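# Sort control boxes by testing knob end stops

## Task

Find which control boxes have a knob that spins endlessly because its end stops are broken (a sound knob rotates less than one full turn), stand every such box entirely within the red area, keep the remaining boxes on the table and outside that area, and keep all boxes upright; snapping the stop of a sound knob counts as failure.

## Robot and tools

Robot: two arms, left_arm and right_arm, each with six joints and a two-finger gripper. In every row and every per-joint list in a result, an arm's joints come in this order: shoulder, elbow, waist, wrist pitch, wrist yaw, wrist roll. Use only this order, even where a description lists them differently.

Frame: the scene frame. Origin sits at table-top height halfway between the nominal arm bases; +x points out over the table, +z up, and left_arm is on the +y side (image left/right does not follow arm names). Calibrated bases: left_arm at (-0.001, +0.331, 0) m, right_arm at (0, -0.247, +0.026) m, both nearly unrotated. Reported hand positions and orientations can be off by a few cm, more when reaching far. end_effector_position is the point between the finger pads, roughly 1 cm behind the tips; fingers point along the gripper's +z and close along its y.

Row format (shared by execute_actions and move): one flat list of 14 numbers in [-1, 1] covering both arms: left_arm's six joint values then its opening, then right_arm's six joint values then its opening. Joint values are offsets, not poses: they are added to the arm's Joint targets as reported at the start of the action (or move), not to the previous row, so sending the same offset twice moves the joint twice. Scale: 1.0 equals 2.224 rad for shoulder, elbow and waist, and 8.485 rad for wrist pitch, wrist yaw and wrist roll. Send 0 for an arm's joints to hold or re-command its current targets. The opening value is absolute: +1 fully open, -1 closed; between those, the fingers go to where grip_measured reads that number. Always resend the current opening for a gripper you want unchanged, since 0 is a real command.

Joint ranges (rad): waist -2.618 to 3.054, shoulder 0.000 to 3.142, elbow 0.000 to 3.142, wrist pitch -1.571 to 1.571, wrist yaw -1.571 to 1.571, wrist roll -2.094 to 2.094. A request more than 0.059 rad beyond a range end gets the action refused for both arms; true ends may differ by up to 0.059 rad. "joint sent to its limit" means a joint was clipped at its end.

execute_actions(actions, cameras): actions is a list of actions; each action is a table of up to 15 rows, one per 1/30 s step, and a short table repeats its last row to fill 15 steps. An empty actions list returns state plus all camera images. cameras: list of names, ["all"], or [].

move(target, speed, blend, opening_speed, grip_force, blocking, cameras): plans smooth joint paths to a target. target is one 14-number row or a list of up to 15 rows; every row's offsets count from the same starting Joint targets. speed: rad/s for the joint with farthest to go, 0.01 to 12.57, default 0.5, one value or one per target. blend: corner rounding in rad per target (0 = stop at each). opening_speed: rate of opening change per second on the -1..+1 scale, at least 0.2; use it to close gently. grip_force: newtons per finger pad, 10 to 50, one value or one per arm; it persists. blocking=false returns after about 0.5 s while the move continues. Paths do not avoid obstacles or the other arm. The result adds a "move:" line: done, off_target (resting more than 0.035 rad from target), moving, held, or fault, possibly with limits=held.

wait(seconds 0 to 10, cameras): lets time pass holding commands. stop(cameras): brakes a running move. zoom_image(camera, region [x0, y0, x1, y1] in pixels, at most 504 wide and high): closer look at the newest image of cam_head_left, cam_head_right, cam_high, cam_low, cam_left_wrist or cam_right_wrist (all 672x504). finished_scene(scene): ends scene 1 or 2 permanently; call nothing after it in that reply. Scene 1 is practice.

Results: Joint positions (rad) and Joint velocities per arm, plus finger gap in m (0.094 fully open); Joint targets (the base for your next offsets); Joint torques (offset, scaled, noisy; positive toward larger angle); grip_measured (opening on the command scale, may read a bit wide when empty); grip_effort_nm (gripper motor effort, negative closing, not a pad force); "joint command not followed" (clearance check altered targets); MOTOR HOT at 75 °C, and an OVER-TEMPERATURE FAULT at 90 °C folds that arm away for the rest of the scene. Action results also list joint positions at some steps.

Cautions: never let the arms press or collide, or close a gripper on the other arm's fingers. Avoid drops, releasing moving parts, fast impacts and hard pushes, strain on a wrist camera cable, and anything leaving the table. Fast moves and targets far past a contact hit harder. To end a push, command targets back past the measured positions. Avoid long stretched holds or pushing at unreachable poses, which heat motors. When testing knobs, turn gently and stop at resistance so a sound stop is not broken.

Each tool is called after ">>>" as name([rows], argument=value, ...), one row to a line, values as JSON.

## Session

>>> execute_actions(actions=[])

Nothing of this call was run. Scene 2 begins with your next reply.

>>> execute_actions(actions=[], cameras=["cam_high","cam_low"])

>>> zoom_image(camera="cam_high", region=[140, 220, 540, 400])

Scene clock: 0.00 s.
left_arm: end_effector_position=(+0.3980, +0.3025, +0.0937) grip_measured=+1.000 grip_effort_nm=n/a end_effector_quat_wxyz=(+0.575, +0.014, +0.816, +0.056) | right_arm: end_effector_position=(+0.3818, -0.2533, +0.1067) grip_measured=+1.000 grip_effort_nm=n/a end_effector_quat_wxyz=(+0.569, +0.060, +0.819, -0.043)
Joint names: [shoulder, elbow, waist, wrist pitch, wrist yaw, wrist roll]
Joint positions: left_arm=[1.557 0.398 -0.174 0.808 -0.242 0.027 0.094] | right_arm=[1.541 0.32 0.042 0.855 0.216 0.079 0.094]
Joint velocities: within noise
Joint torques (N m): no reading
Heat: left arm: 29 °C; right arm: 28 °C.
Joint targets: left_arm=[1.553 0.404 -0.174 0.803 -0.242 0.027] | right_arm=[1.537 0.325 0.042 0.851 0.215 0.080]
Tool commands: left_gripper/opening=+1.0 right_gripper/opening=+1.0
Images, in order (width x height): cam_high 672x504, cam_low 672x504.

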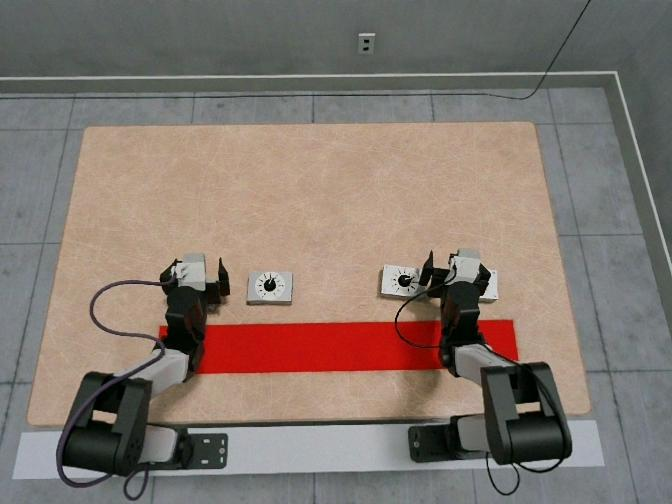

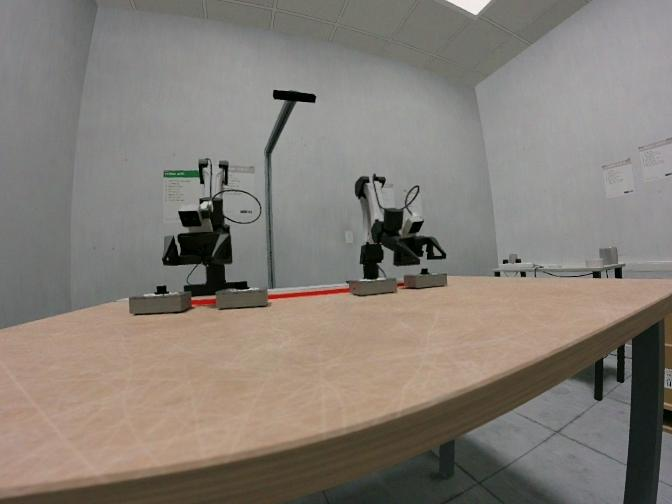

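Scaled by 1.260 from the camera's 672x504 image, which has a finer 960x720 frame.

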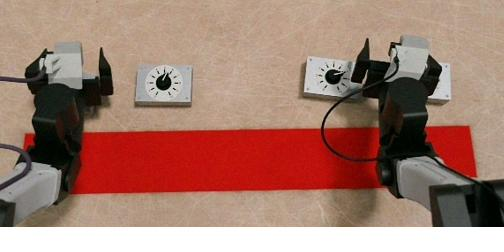

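>>> move([
  [0.0886,0.4928,0.0782,-0.0711,0.0285,-0.0032,0,0.0958,0.5283,-0.1403,-0.0767,-0.0253,-0.0094,0],
  [0.2055,0.6605,0.0782,-0.2636,0.0285,-0.0032,0,0.2127,0.696,-0.1403,-0.2693,-0.0253,-0.0094,0],
], blend=0.2, speed=2.0, cameras=["cam_high","cam_left_wrist","cam_right_wrist"])

>>> zoom_image(camera="cam_high", region=[150, 250, 520, 320])

Scene clock: 20.73 s.
left_arm: end_effector_position=(+0.3797, +0.3307, +0.1299) grip_measured=+0.002 grip_effort_nm=-0.12 end_effector_quat_wxyz=(+0.002, +0.008, +1.000, +0.003) | right_arm: end_effector_position=(+0.3697, -0.3360, +0.1545) grip_measured=+0.003 grip_effort_nm=-0.15 end_effector_quat_wxyz=(-0.001, +0.117, +0.993, -0.008)
Joint names: [shoulder, elbow, waist, wrist pitch, wrist yaw, wrist roll]
Joint positions: left_arm=[1.995 1.849 -0.002 -1.422 -0.006 0.013 0.047] | right_arm=[1.997 1.846 -0.268 -1.419 0.016 0.007 0.047]
Joint torques (N m): left_arm=[-9.28 7.8 0.03 0.14 0.03 -0.18] | right_arm=[-8.44 9.29 -0.38 0.33 -0.06 -0.11]
Heat: left arm: 29 °C; right arm: 30 °C.
Joint targets: left_arm=[2.010 1.873 0.000 -1.433 0.000 0.000] | right_arm=[2.010 1.873 -0.270 -1.434 0.001 0.000]
move: done
camera_calibration:
cam_left_wrist: T_world_to_cam=[[-0.00862253, -0.99965, -0.0250115, 0.339778], [-0.913724, -0.00228509, 0.406328, 0.33315], [-0.406243, 0.0263572, -0.913385, 0.356544], [0, 0, 0, 1]] pos_world=[0.45218, 0.331022, 0.198792]
cam_right_wrist: T_world_to_cam=[[-0.242005, -0.969928, 0.0259363, -0.24005], [-0.87124, 0.228992, 0.43417, 0.367271], [-0.427053, 0.0824748, -0.900457, 0.412716], [0, 0, 0, 1]] pos_world=[0.43814, -0.350971, 0.218401]
Images, in order (width x height): cam_high 672x504, cam_left_wrist 672x504, cam_right_wrist 672x504.

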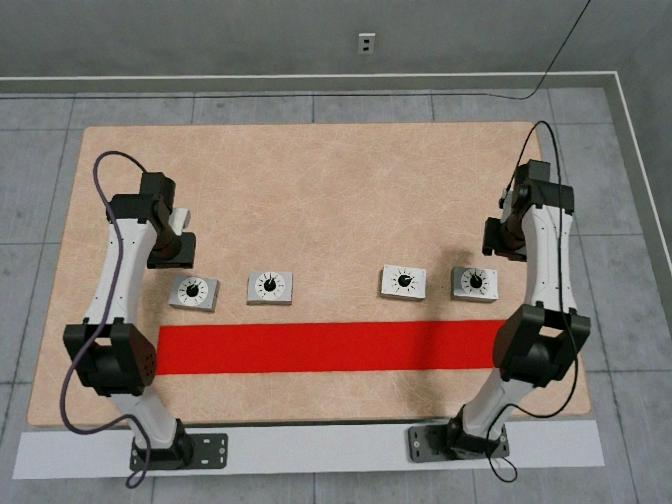

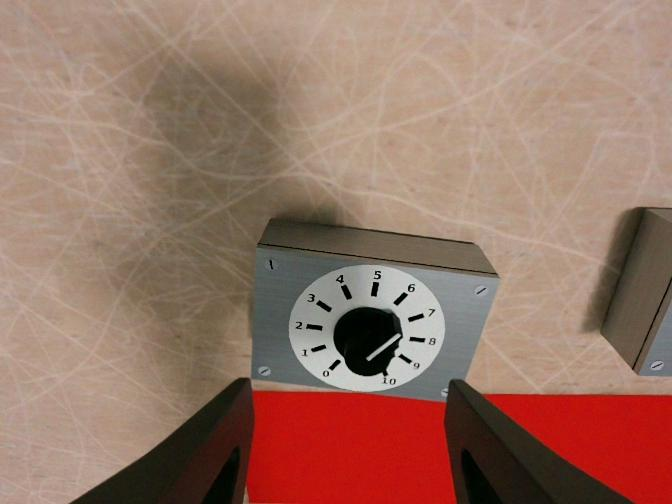

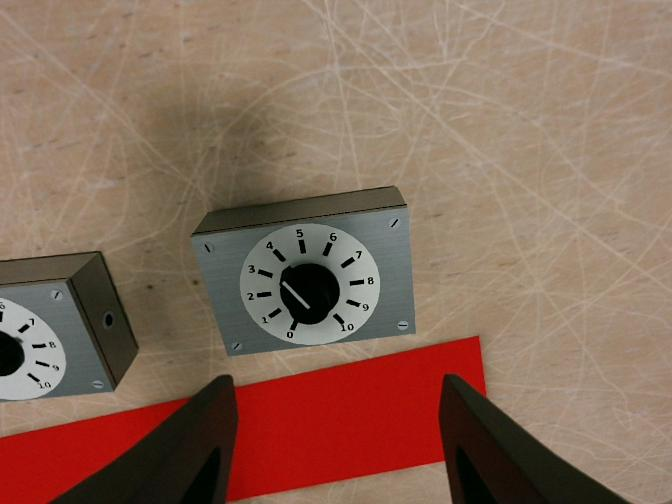

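Scaled by 1.362 from the camera's 672x504 image, which has a finer 960x720 frame.

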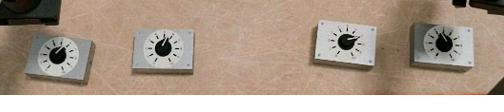

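>>> move(target=[-0.0490,-0.2012,-0.0117,0.0390,0,-0.1768,0.15,-0.0328,-0.2217,0.0139,0.0499,0,0.1768,0.15], speed=1.2, cameras=["cam_left_wrist","cam_right_wrist"])

Scene clock: 71.40 s.
left_arm: end_effector_position=(+0.3474, +0.3223, +0.0556) grip_measured=+0.148 grip_effort_nm=0.04 end_effector_quat_wxyz=(-0.011, -0.666, +0.746, +0.008) | right_arm: end_effector_position=(+0.3450, -0.3219, +0.0534) grip_measured=+0.147 grip_effort_nm=0.16 end_effector_quat_wxyz=(-0.006, +0.750, +0.661, -0.013)
Joint names: [shoulder, elbow, waist, wrist pitch, wrist yaw, wrist roll]
Joint positions: left_arm=[1.916 1.442 -0.022 -1.123 0.003 -1.482 0.054] | right_arm=[1.964 1.393 -0.246 -1.025 0.014 1.491 0.054]
Joint torques (N m): left_arm=[-10.97 4.41 -0.42 0.36 -0.11 -0.22] | right_arm=[-11.44 5.19 0.54 0.49 0.02 0.06]
Heat: left arm: 35 °C; right arm: 38 °C.
Joint targets: left_arm=[1.900 1.425 -0.026 -1.102 0.000 -1.500] | right_arm=[1.937 1.380 -0.239 -1.011 0.001 1.500]
move: done
camera_calibration:
cam_left_wrist: T_world_to_cam=[[0.993468, -0.10486, -0.0450104, -0.306235], [-0.0770048, -0.907143, 0.413717, 0.334345], [-0.0842133, -0.407549, -0.909292, 0.30352], [0, 0, 0, 1]] pos_world=[0.355541, 0.394886, 0.12388]
cam_right_wrist: T_world_to_cam=[[-0.990012, 0.135852, 0.0376865, 0.383689], [0.138955, 0.895087, 0.423686, 0.252941], [0.023826, 0.424691, -0.905025, 0.264866], [0, 0, 0, 1]] pos_world=[0.338399, -0.391015, 0.118082]
Images, in order (width x height): cam_left_wrist 672x504, cam_right_wrist 672x504.

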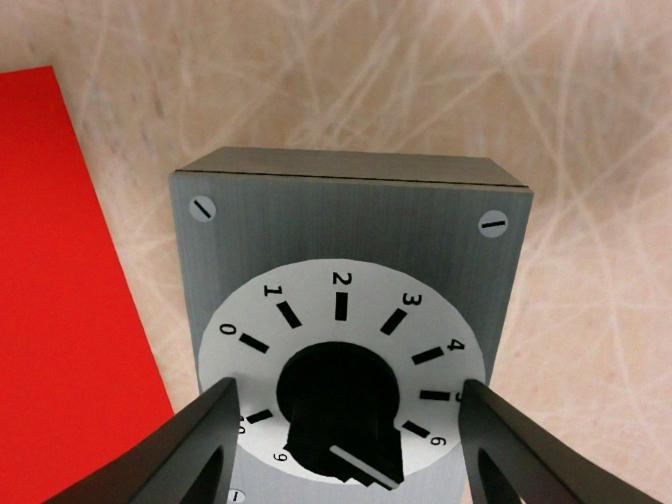

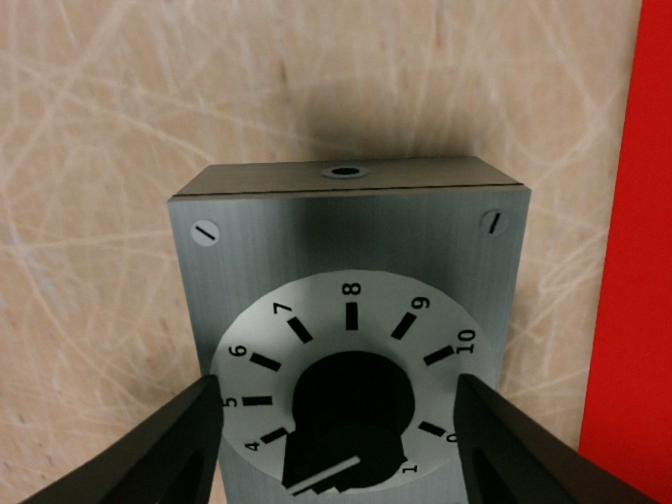

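>>> move([
  [0,0,0,0,0,0,-0.65,0,0,0,0,0,0,-0.65],
  [0,0,0,0,0,0.3771,-0.65,0,0,0,0,0,-0.3771,-0.65],
], grip_force=20, speed=1.3, cameras=["cam_left_wrist","cam_right_wrist"])

Scene clock: 85.50 s.
left_arm: end_effector_position=(+0.3487, +0.3409, +0.0594) grip_measured=-0.392 grip_effort_nm=-0.51 end_effector_quat_wxyz=(-0.036, +0.742, +0.669, +0.025) | right_arm: end_effector_position=(+0.3516, -0.3207, +0.0550) grip_measured=-0.538 grip_effort_nm=-0.47 end_effector_quat_wxyz=(-0.003, -0.675, +0.738, -0.004)
Joint names: [shoulder, elbow, waist, wrist pitch, wrist yaw, wrist roll]
Joint positions: left_arm=[1.904 1.439 -0.013 -1.118 -0.086 1.658 0.029] | right_arm=[1.959 1.393 -0.241 -1.002 0.01 -1.683 0.022]
Joint torques (N m): left_arm=[-9.88 4.66 -1.09 0.33 0.78 0.36] | right_arm=[-10.95 5.31 0.03 0.32 -0.07 -0.2]
Heat: left arm: 36 °C; right arm: 39 °C.
Joint targets: left_arm=[1.900 1.425 -0.026 -1.102 0.000 1.699] | right_arm=[1.937 1.380 -0.239 -1.011 0.001 -1.700]
grip_force (N): 20, 20
move: off_target (left_arm); left_arm: the wrist yaw is farthest, 0.086 rad from its target
camera_calibration:
cam_left_wrist: T_world_to_cam=[[-0.995403, 0.0957751, -0.000374431, 0.317083], [0.0835599, 0.870346, 0.4853, -0.316349], [0.0468056, 0.483038, -0.874347, -0.036664], [0, 0, 0, 1]] pos_world=[0.343776, 0.262675, 0.121586]
cam_right_wrist: T_world_to_cam=[[0.995057, -0.0986932, 0.0110376, -0.38166], [-0.0933362, -0.891459, 0.443385, -0.242115], [-0.0339195, -0.442223, -0.896264, 0.00742915], [0, 0, 0, 1]] pos_world=[0.357428, -0.250218, 0.118221]
Images, in order (width x height): cam_left_wrist 672x504, cam_right_wrist 672x504.

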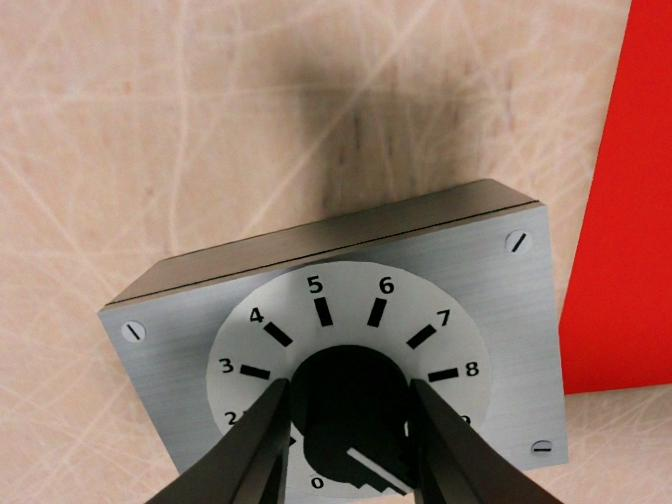

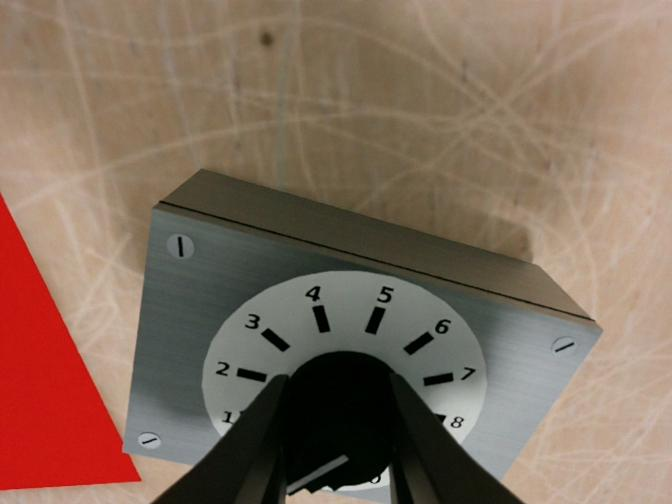

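>>> move([
  [0.0658,0.0959,0,-0.0079,0,0,-0.65,0.0630,0.0952,0,-0.0085,0,0,-0.65],
  [0.0658,0.0959,0,-0.0079,0,0,0.3,0.0630,0.0952,0,-0.0085,0,0,0.3],
  [0.0584,0.1781,0,-0.0314,0,0,0.3,0.0473,0.1662,0,-0.0311,0,0,0.3],
  [0.0780,0.2419,-0.1986,-0.0430,0,-0.2002,0.15,0.0040,0.1394,0.2064,-0.0356,0,0.2003,0.15],
], blend=[0,0,0.15,0], speed=[0.4,1.0,1.2,1.6], cameras=["cam_left_wrist","cam_right_wrist","cam_high"])

Scene clock: 153.97 s.
left_arm: end_effector_position=(+0.3500, +0.1536, +0.1298) grip_measured=+0.152 grip_effort_nm=-0.13 end_effector_quat_wxyz=(-0.001, +0.239, +0.971, +0.002) | right_arm: end_effector_position=(+0.3643, -0.1535, +0.1270) grip_measured=+0.153 grip_effort_nm=-0.15 end_effector_quat_wxyz=(+0.002, -0.131, +0.991, -0.005)
Joint names: [shoulder, elbow, waist, wrist pitch, wrist yaw, wrist roll]
Joint positions: left_arm=[2.057 1.94 -0.468 -1.456 -0.004 0.014 0.054] | right_arm=[1.974 1.705 0.216 -1.299 0.01 -0.008 0.054]
Joint torques (N m): left_arm=[-9.61 7.75 -0.09 0.15 0.01 -0.19] | right_arm=[-11.92 5.53 0.25 0.32 0 0.05]
Heat: left arm: 38 °C; right arm: 43 °C.
Joint targets: left_arm=[2.074 1.963 -0.468 -1.467 0.000 0.001] | right_arm=[1.946 1.690 0.220 -1.313 0.001 0.000]
grip_force (N): 20, 20
move: done; blend cut to 0.0997 rad at target 3; target 2's new numbers were sent with left_arm's wrist pitch 0.096 rad from that target
camera_calibration:
cam_left_wrist: T_world_to_cam=[[-0.458487, -0.888403, -0.0230041, 0.302569], [-0.814185, 0.409527, 0.411571, 0.206868], [-0.35622, 0.20743, -0.911087, 0.303446], [0, 0, 0, 1]] pos_world=[0.415247, 0.121141, 0.198285]
cam_right_wrist: T_world_to_cam=[[0.25126, -0.967716, 0.0198625, -0.242244], [-0.874712, -0.21823, 0.432729, 0.265583], [-0.414425, -0.126101, -0.901305, 0.334093], [0, 0, 0, 1]] pos_world=[0.431632, -0.134336, 0.191006]
Images, in order (width x height): cam_high 672x504, cam_left_wrist 672x504, cam_right_wrist 672x504.

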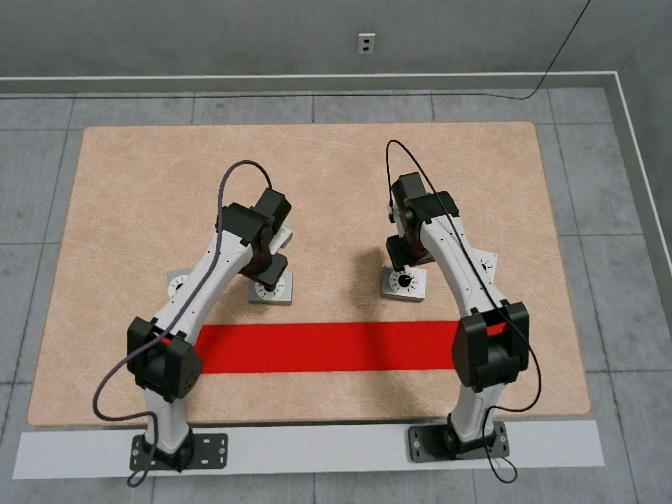

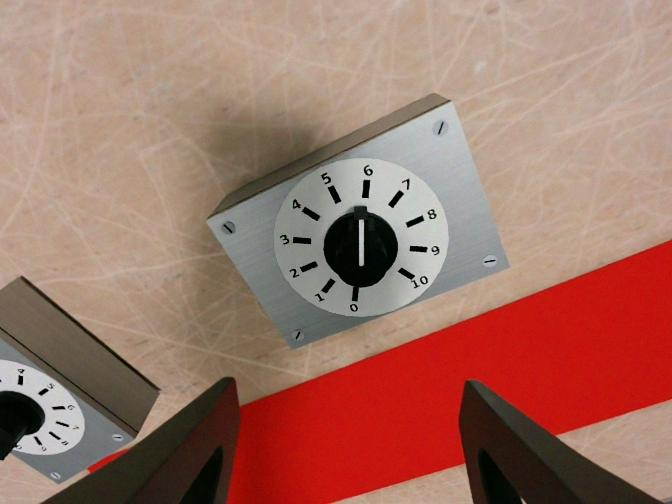

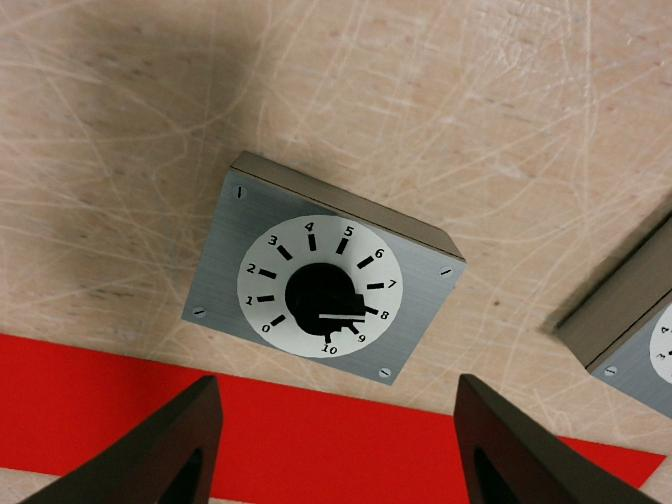

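>>> move(target=[0.0171,-0.1057,-0.0063,0.0322,0,-0.1886,0.15,0.0157,-0.1120,0.0054,0.0335,0,-0.1886,0.15], speed=1.3, cameras=["cam_left_wrist","cam_right_wrist"])

Scene clock: 193.00 s.
left_arm: end_effector_position=(+0.3593, +0.1451, +0.0638) grip_measured=+0.152 grip_effort_nm=-0.12 end_effector_quat_wxyz=(+0.003, -0.525, +0.851, -0.003) | right_arm: end_effector_position=(+0.3558, -0.1526, +0.0650) grip_measured=+0.153 grip_effort_nm=-0.16 end_effector_quat_wxyz=(-0.001, +0.800, -0.599, +0.007)
Joint names: [shoulder, elbow, waist, wrist pitch, wrist yaw, wrist roll]
Joint positions: left_arm=[2.097 1.738 -0.476 -1.203 -0.003 -1.582 0.054] | right_arm=[1.974 1.455 0.225 -1.042 0.01 -1.592 0.054]
Joint torques (N m): left_arm=[-10.06 5.12 -0.54 0.32 -0.05 -0.23] | right_arm=[-8.62 5.38 0.46 0.54 -0.04 -0.11]
Heat: left arm: 41 °C; right arm: 51 °C.
Joint targets: left_arm=[2.112 1.728 -0.482 -1.194 0.000 -1.600] | right_arm=[1.981 1.441 0.232 -1.028 0.001 -1.600]
grip_force (N): 20, 20
move: done
camera_calibration:
cam_left_wrist: T_world_to_cam=[[0.896448, -0.443021, -0.0106163, -0.254571], [-0.400859, -0.820881, 0.406775, 0.275452], [-0.188925, -0.360397, -0.913467, 0.270882], [0, 0, 0, 1]] pos_world=[0.389803, 0.210958, 0.132692]
cam_right_wrist: T_world_to_cam=[[0.961836, 0.272929, 0.0195389, -0.30148], [0.236334, -0.864613, 0.443385, -0.209485], [0.137906, -0.421846, -0.896118, 0.032852], [0, 0, 0, 1]] pos_world=[0.334952, -0.0849828, 0.128213]
Images, in order (width x height): cam_left_wrist 672x504, cam_right_wrist 672x504.

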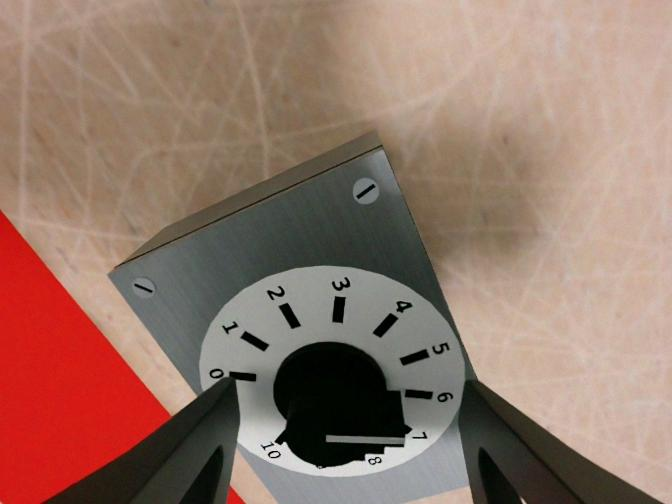

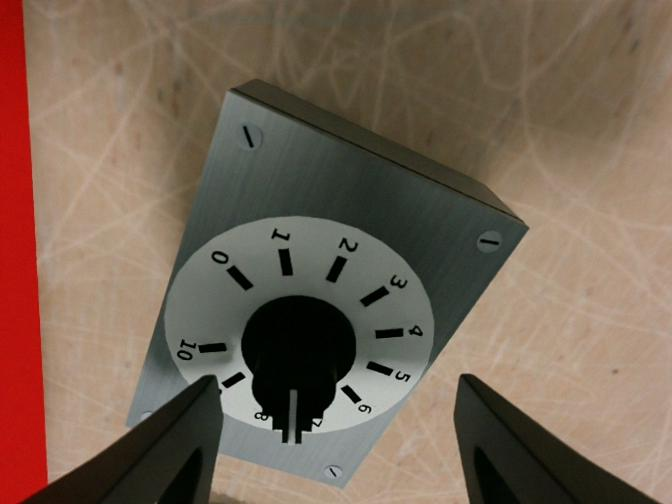

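>>> move([
  [-0.0054,-0.0239,-0.0068,0.0048,0,0,0.15,-0.0102,-0.0331,0.0032,0.0060,0,0,0.15],
  [-0.0054,-0.0239,-0.0068,0.0048,0,0,-0.65,-0.0102,-0.0331,0.0032,0.0060,0,0,-0.65],
  [-0.0054,-0.0239,-0.0068,0.0048,0,0.3889,-0.65,-0.0102,-0.0331,0.0032,0.0060,0,0.3889,-0.65],
], speed=[0.3,0.5,1.4], cameras=["cam_left_wrist","cam_right_wrist"])

Scene clock: 258.43 s.
left_arm: end_effector_position=(+0.3560, +0.1466, +0.0564) grip_measured=-0.325 grip_effort_nm=-0.52 end_effector_quat_wxyz=(-0.007, +0.884, +0.468, +0.014) | right_arm: end_effector_position=(+0.3456, -0.1509, +0.0501) grip_measured=-0.405 grip_effort_nm=-0.47 end_effector_quat_wxyz=(-0.002, +0.651, +0.759, -0.002)
Joint names: [shoulder, elbow, waist, wrist pitch, wrist yaw, wrist roll]
Joint positions: left_arm=[2.092 1.7 -0.489 -1.175 -0.031 1.677 0.032] | right_arm=[1.97 1.387 0.232 -0.993 -0.001 1.689 0.028]
Joint torques (N m): left_arm=[-10.56 3.9 -0.69 0.44 0.3 0.17] | right_arm=[-10.06 4.51 0.51 0.53 0.16 0.07]
Heat: left arm: 42 °C; right arm: 46 °C.
Joint targets: left_arm=[2.100 1.675 -0.497 -1.153 0.000 1.700] | right_arm=[1.958 1.367 0.239 -0.978 0.000 1.699]
grip_force (N): 20, 20
move: done
camera_calibration:
cam_left_wrist: T_world_to_cam=[[-0.830611, 0.556501, -0.0198238, 0.217857], [0.493201, 0.751727, 0.437789, -0.272176], [0.258532, 0.353855, -0.898859, -0.000802962], [0, 0, 0, 1]] pos_world=[0.315399, 0.0836485, 0.122753]
cam_right_wrist: T_world_to_cam=[[-0.98963, -0.142809, 0.0154529, 0.320157], [-0.121942, 0.892101, 0.43507, 0.19027], [-0.0759174, 0.428673, -0.900264, 0.223979], [0, 0, 0, 1]] pos_world=[0.357042, -0.220033, 0.113912]
Images, in order (width x height): cam_left_wrist 672x504, cam_right_wrist 672x504.

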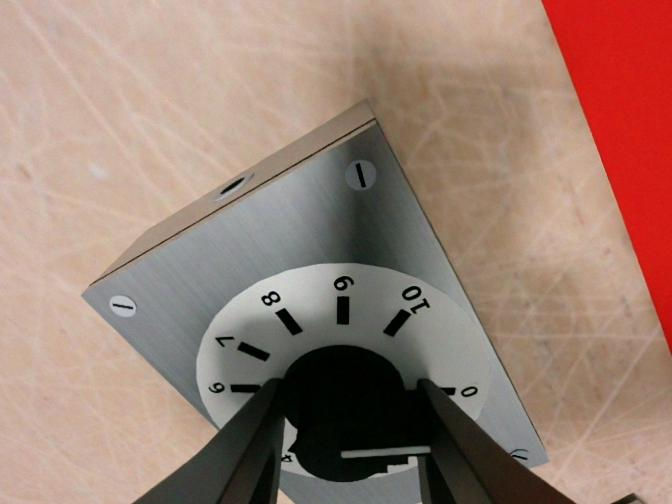

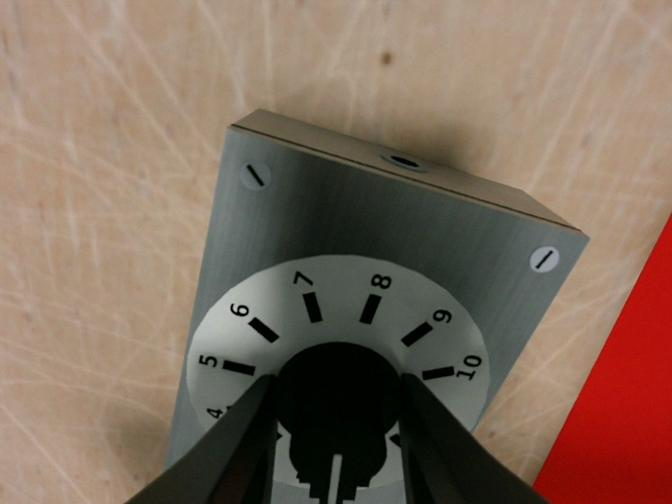

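>>> move([
  [-0.0650,-0.0952,-0.0250,0.0079,0,-0.0066,-0.65,-0.0622,-0.0791,0.0153,0.0044,0,0.0040,-0.65],
  [-0.1253,-0.1755,-0.0558,0.0132,0,-0.0146,-0.65,-0.1220,-0.1518,0.0345,0.0078,0,0.0090,-0.65],
  [-0.1808,-0.2419,-0.0933,0.0160,0,-0.0245,-0.65,-0.1825,-0.2164,0.0595,0.0089,0,0.0156,-0.65],
], speed=0.5, blend=[0.05,0.05,0], cameras=["cam_high","cam_left_wrist","cam_right_wrist","cam_low","cam_head_left"])

>>> zoom_image(camera="cam_high", region=[140, 250, 540, 390])

Scene clock: 312.47 s.
left_arm: end_effector_position=(+0.2421, +0.1324, +0.0537) grip_measured=-0.329 grip_effort_nm=-0.52 end_effector_quat_wxyz=(+0.027, +0.892, +0.450, +0.027) | right_arm: end_effector_position=(+0.2280, -0.1501, +0.0487) grip_measured=-0.406 grip_effort_nm=-0.47 end_effector_quat_wxyz=(+0.001, +0.651, +0.759, -0.003)
Joint names: [shoulder, elbow, waist, wrist pitch, wrist yaw, wrist roll]
Joint positions: left_arm=[1.704 1.165 -0.699 -0.961 -0.028 1.507 0.032] | right_arm=[1.573 0.895 0.366 -0.896 0.004 1.823 0.028]
Joint torques (N m): left_arm=[-8.25 3.66 -0.49 -0.22 0.27 -0.2] | right_arm=[-7.12 5.29 0.39 0.31 0.1 0.08]
Heat: left arm: 44 °C; right arm: 46 °C.
Joint targets: left_arm=[1.698 1.137 -0.704 -1.018 0.000 1.492] | right_arm=[1.553 0.886 0.371 -0.902 0.001 1.832]
grip_force (N): 20, 20
move: off_target (left_arm); left_arm: the wrist pitch is farthest, 0.057 rad from its target
camera_calibration:
cam_left_wrist: T_world_to_cam=[[-0.804757, 0.586355, -0.0924887, 0.12472], [0.499669, 0.753248, 0.427725, -0.205379], [0.320466, 0.298001, -0.899165, 0.0236568], [0, 0, 0, 1]] pos_world=[0.19541, 0.0745208, 0.120652]
cam_right_wrist: T_world_to_cam=[[-0.989612, -0.143165, 0.0130982, 0.204033], [-0.123657, 0.894136, 0.430382, 0.176798], [-0.0733275, 0.424292, -0.902552, 0.212259], [0, 0, 0, 1]] pos_world=[0.239341, -0.218931, 0.112812]
Images, in order (width x height): cam_head_left 672x504, cam_high 672x504, cam_low 672x504, cam_left_wrist 672x504, cam_right_wrist 672x504.

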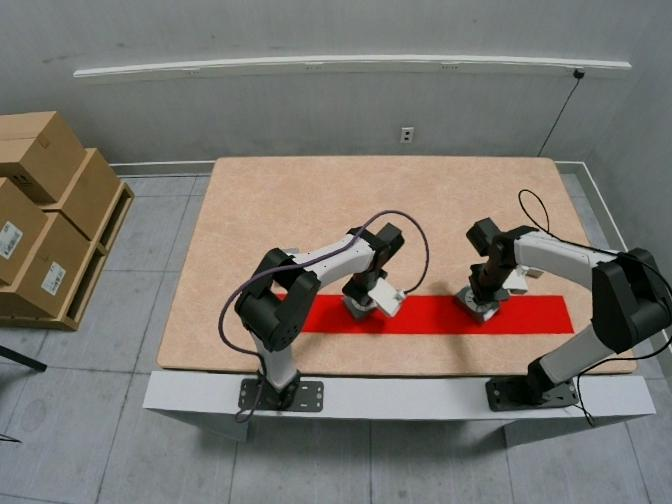

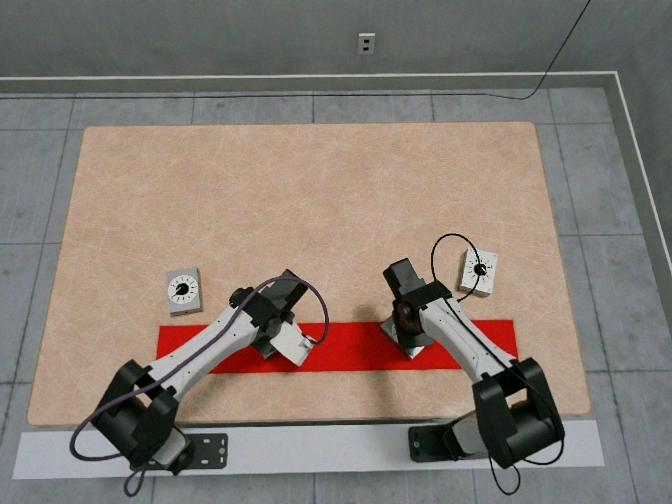

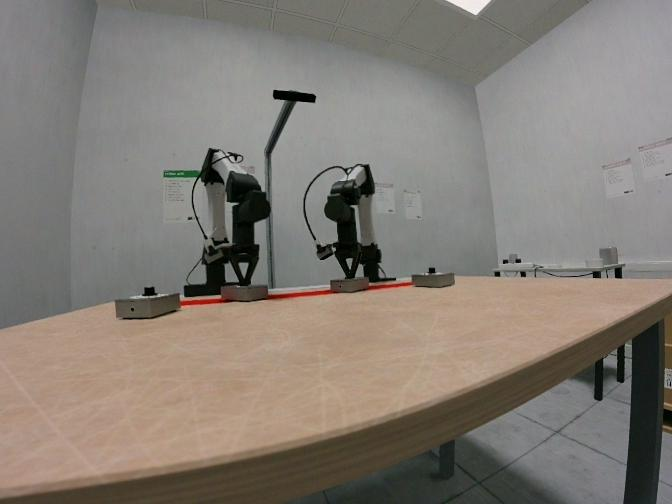

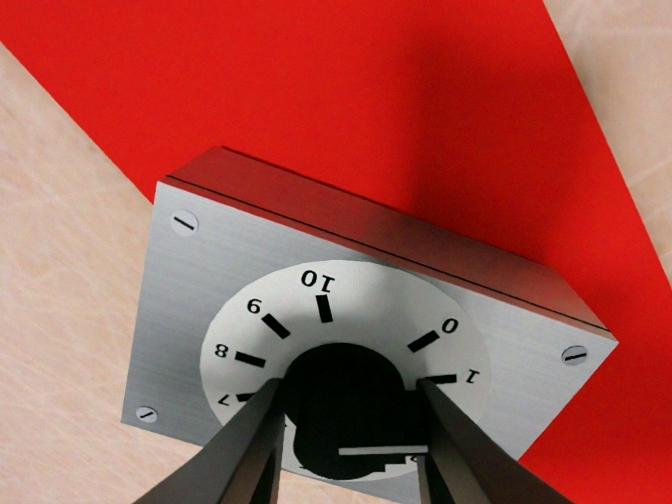

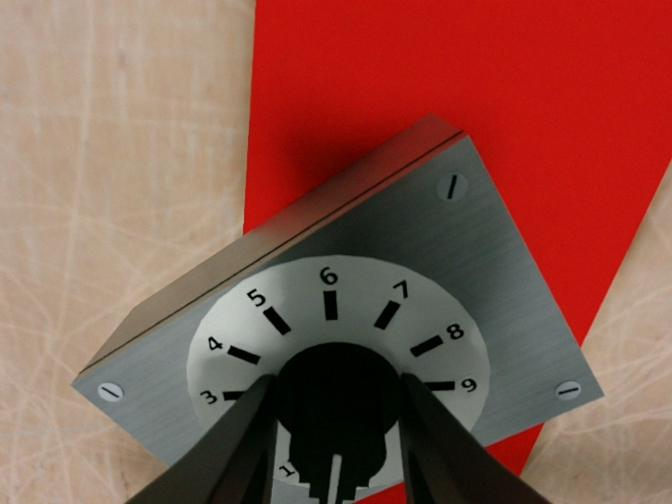

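Scaled by 1.260 from the camera's 672x504 image, which has a finer 960x720 frame.

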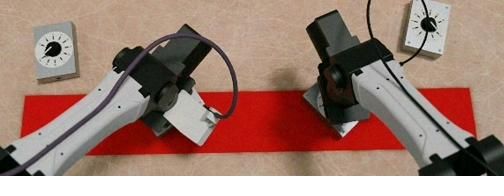

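>>> move([
  [-0.0067,0.0562,0,-0.0163,0,0,-0.7,-0.0031,0.0481,0,-0.0143,0,0,-0.7],
  [-0.0157,0.0463,-0.0130,-0.0161,0,-0.3011,-0.7,-0.0477,0.0085,0.0220,-0.0154,0,-0.0931,-0.7],
], speed=[0.3,1.2], grip_force=45, cameras=["cam_left_wrist","cam_right_wrist","cam_low","cam_high"])

Scene clock: 410.00 s.
left_arm: end_effector_position=(+0.2167, +0.1374, +0.0728) grip_measured=-0.357 grip_effort_nm=-0.97 end_effector_quat_wxyz=(-0.009, -0.158, +0.987, +0.013) | right_arm: end_effector_position=(+0.2089, -0.1462, +0.0761) grip_measured=-0.433 grip_effort_nm=-0.93 end_effector_quat_wxyz=(+0.000, +0.293, +0.956, -0.003)
Joint names: [shoulder, elbow, waist, wrist pitch, wrist yaw, wrist roll]
Joint positions: left_arm=[1.695 1.236 -0.727 -1.143 -0.002 -1.046 0.03] | right_arm=[1.47 0.914 0.413 -1.019 0.004 1.048 0.027]
Joint torques (N m): left_arm=[-10.39 6.06 -0.57 0.07 -0.04 -0.23] | right_arm=[-6.69 5.61 0.59 0.28 0.11 -0.1]
Heat: left arm: 41 °C; right arm: 41 °C.
Joint targets: left_arm=[1.663 1.240 -0.733 -1.154 0.000 -1.063] | right_arm=[1.446 0.905 0.420 -1.033 0.001 1.041]
grip_force (N): 45, 45
move: done
camera_calibration:
cam_left_wrist: T_world_to_cam=[[0.318244, -0.946799, -0.0478689, 0.0671931], [-0.85321, -0.308065, 0.420868, 0.234825], [-0.413224, -0.0930965, -0.905858, 0.260731], [0, 0, 0, 1]] pos_world=[0.286712, 0.160233, 0.140571]
cam_right_wrist: T_world_to_cam=[[-0.568647, -0.822434, 0.0156142, -0.00224573], [-0.737425, 0.518097, 0.433337, 0.232179], [-0.364481, 0.234901, -0.901097, 0.266994], [0, 0, 0, 1]] pos_world=[0.267252, -0.184855, 0.140011]
Images, in order (width x height): cam_high 672x504, cam_low 672x504, cam_left_wrist 672x504, cam_right_wrist 672x504.

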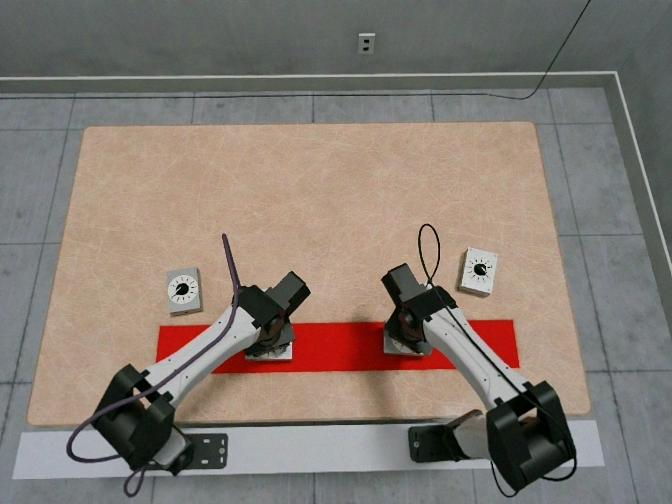

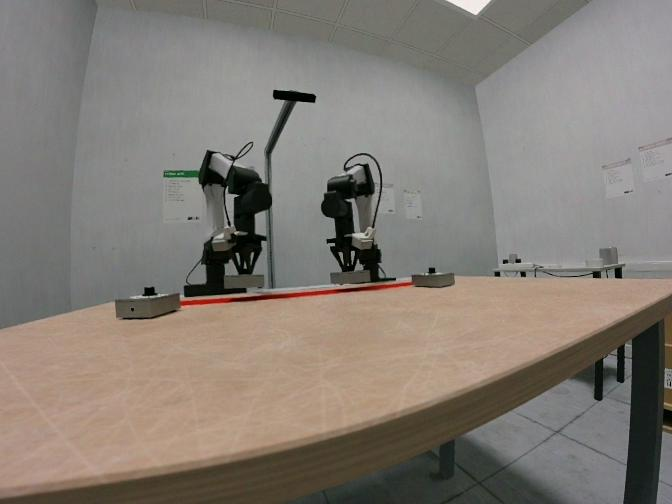

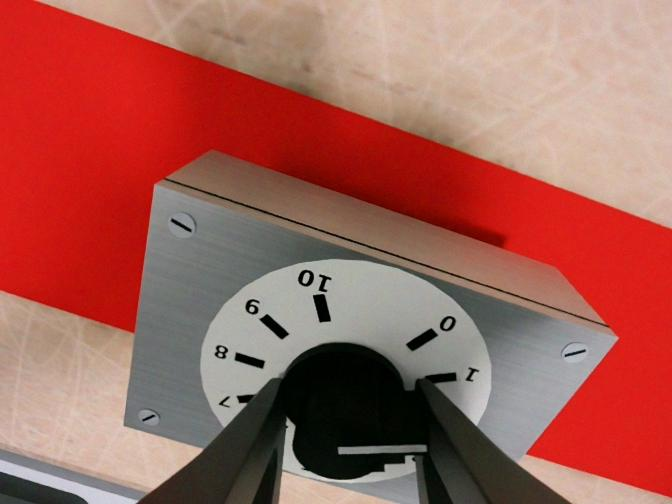

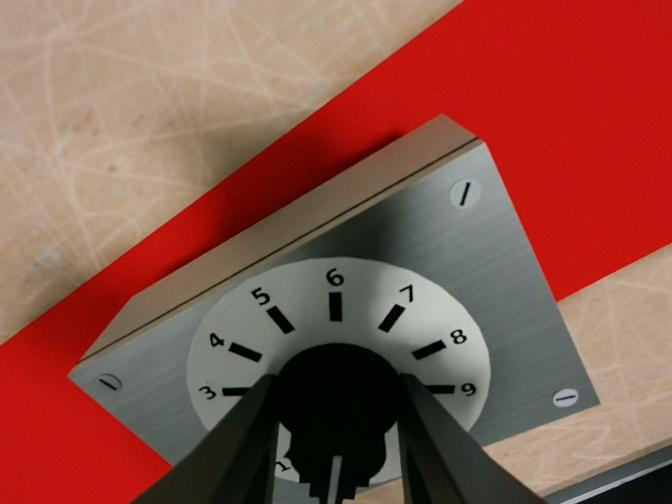

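>>> move([
  [0.0022,-0.0360,-0.0040,0.0101,0,-0.0011,-0.7,0.0026,-0.0540,0.0088,0.0149,0,-0.0042,-0.7],
  [0.0022,-0.0360,-0.0040,0.0101,0,-0.0011,0.3,0.0026,-0.0540,0.0088,0.0149,0,-0.0042,0.3],
  [-0.0131,0.0741,-0.0040,-0.0229,0,-0.0011,0.3,-0.0328,0.0488,0.0088,-0.0214,0,-0.0042,0.3],
], speed=[0.15,0.5,0.6], cameras=["cam_left_wrist","cam_right_wrist","cam_high"])

>>> zoom_image(camera="cam_high", region=[140, 250, 540, 390])

Scene clock: 458.80 s.
left_arm: end_effector_position=(+0.2110, +0.1389, +0.1231) grip_measured=+0.298 grip_effort_nm=0.05 end_effector_quat_wxyz=(-0.008, -0.159, +0.987, +0.012) | right_arm: end_effector_position=(+0.1918, -0.1501, +0.1132) grip_measured=+0.297 grip_effort_nm=0.16 end_effector_quat_wxyz=(-0.006, +0.267, +0.964, -0.008)
Joint names: [shoulder, elbow, waist, wrist pitch, wrist yaw, wrist roll]
Joint positions: left_arm=[1.65 1.387 -0.736 -1.337 -0.002 -1.056 0.061] | right_arm=[1.383 0.992 0.432 -1.2 0.004 1.012 0.061]
Joint torques (N m): left_arm=[-8.7 7.27 -0.55 0.07 -0.05 -0.21] | right_arm=[-4.93 8.64 0.59 0.24 0.12 -0.08]
Heat: left arm: 41 °C; right arm: 42 °C.
Joint targets: left_arm=[1.634 1.405 -0.742 -1.348 0.000 -1.072] | right_arm=[1.373 1.013 0.440 -1.214 0.001 1.006]
grip_force (N): 45, 45
move: done
camera_calibration:
cam_left_wrist: T_world_to_cam=[[0.319437, -0.946518, -0.045438, 0.0723511], [-0.853693, -0.30826, 0.419742, 0.209513], [-0.4113, -0.095291, -0.906505, 0.304054], [0, 0, 0, 1]] pos_world=[0.280806, 0.16204, 0.190973]
cam_right_wrist: T_world_to_cam=[[-0.521988, -0.852438, 0.0296334, -0.0307209], [-0.758453, 0.47977, 0.441101, 0.202912], [-0.390229, 0.207774, -0.896968, 0.295546], [0, 0, 0, 1]] pos_world=[0.253194, -0.184946, 0.176501]
Images, in order (width x height): cam_high 672x504, cam_left_wrist 672x504, cam_right_wrist 672x504.

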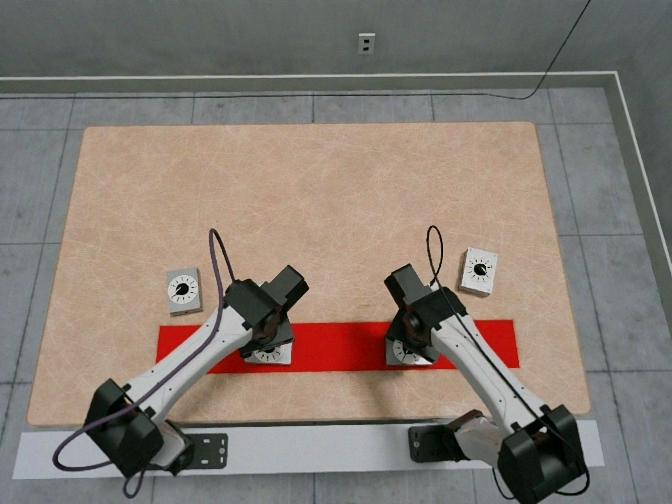

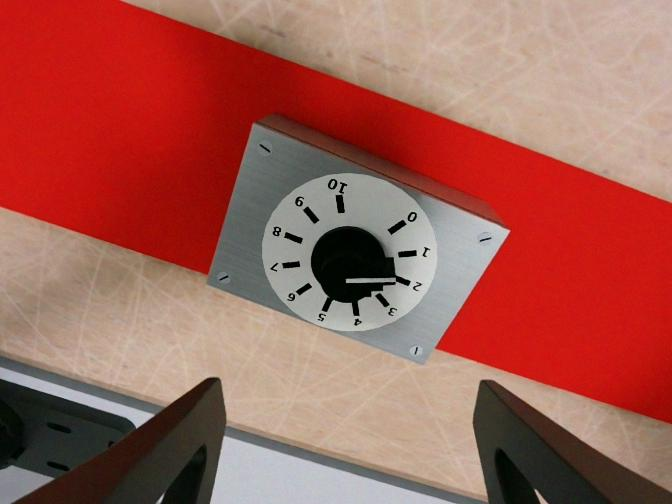

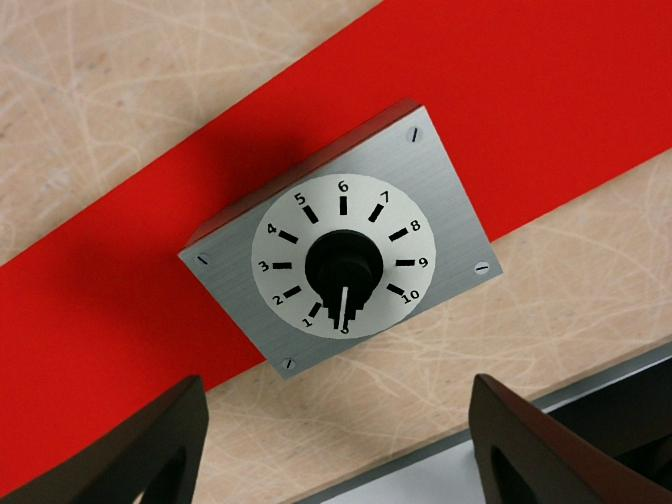

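Scaled by 1.260 from the camera's 672x504 image, which has a finer 960x720 frame.

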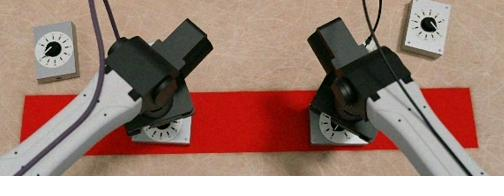

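>>> finished_scene(scene=2)

The scene is finished: the task was done.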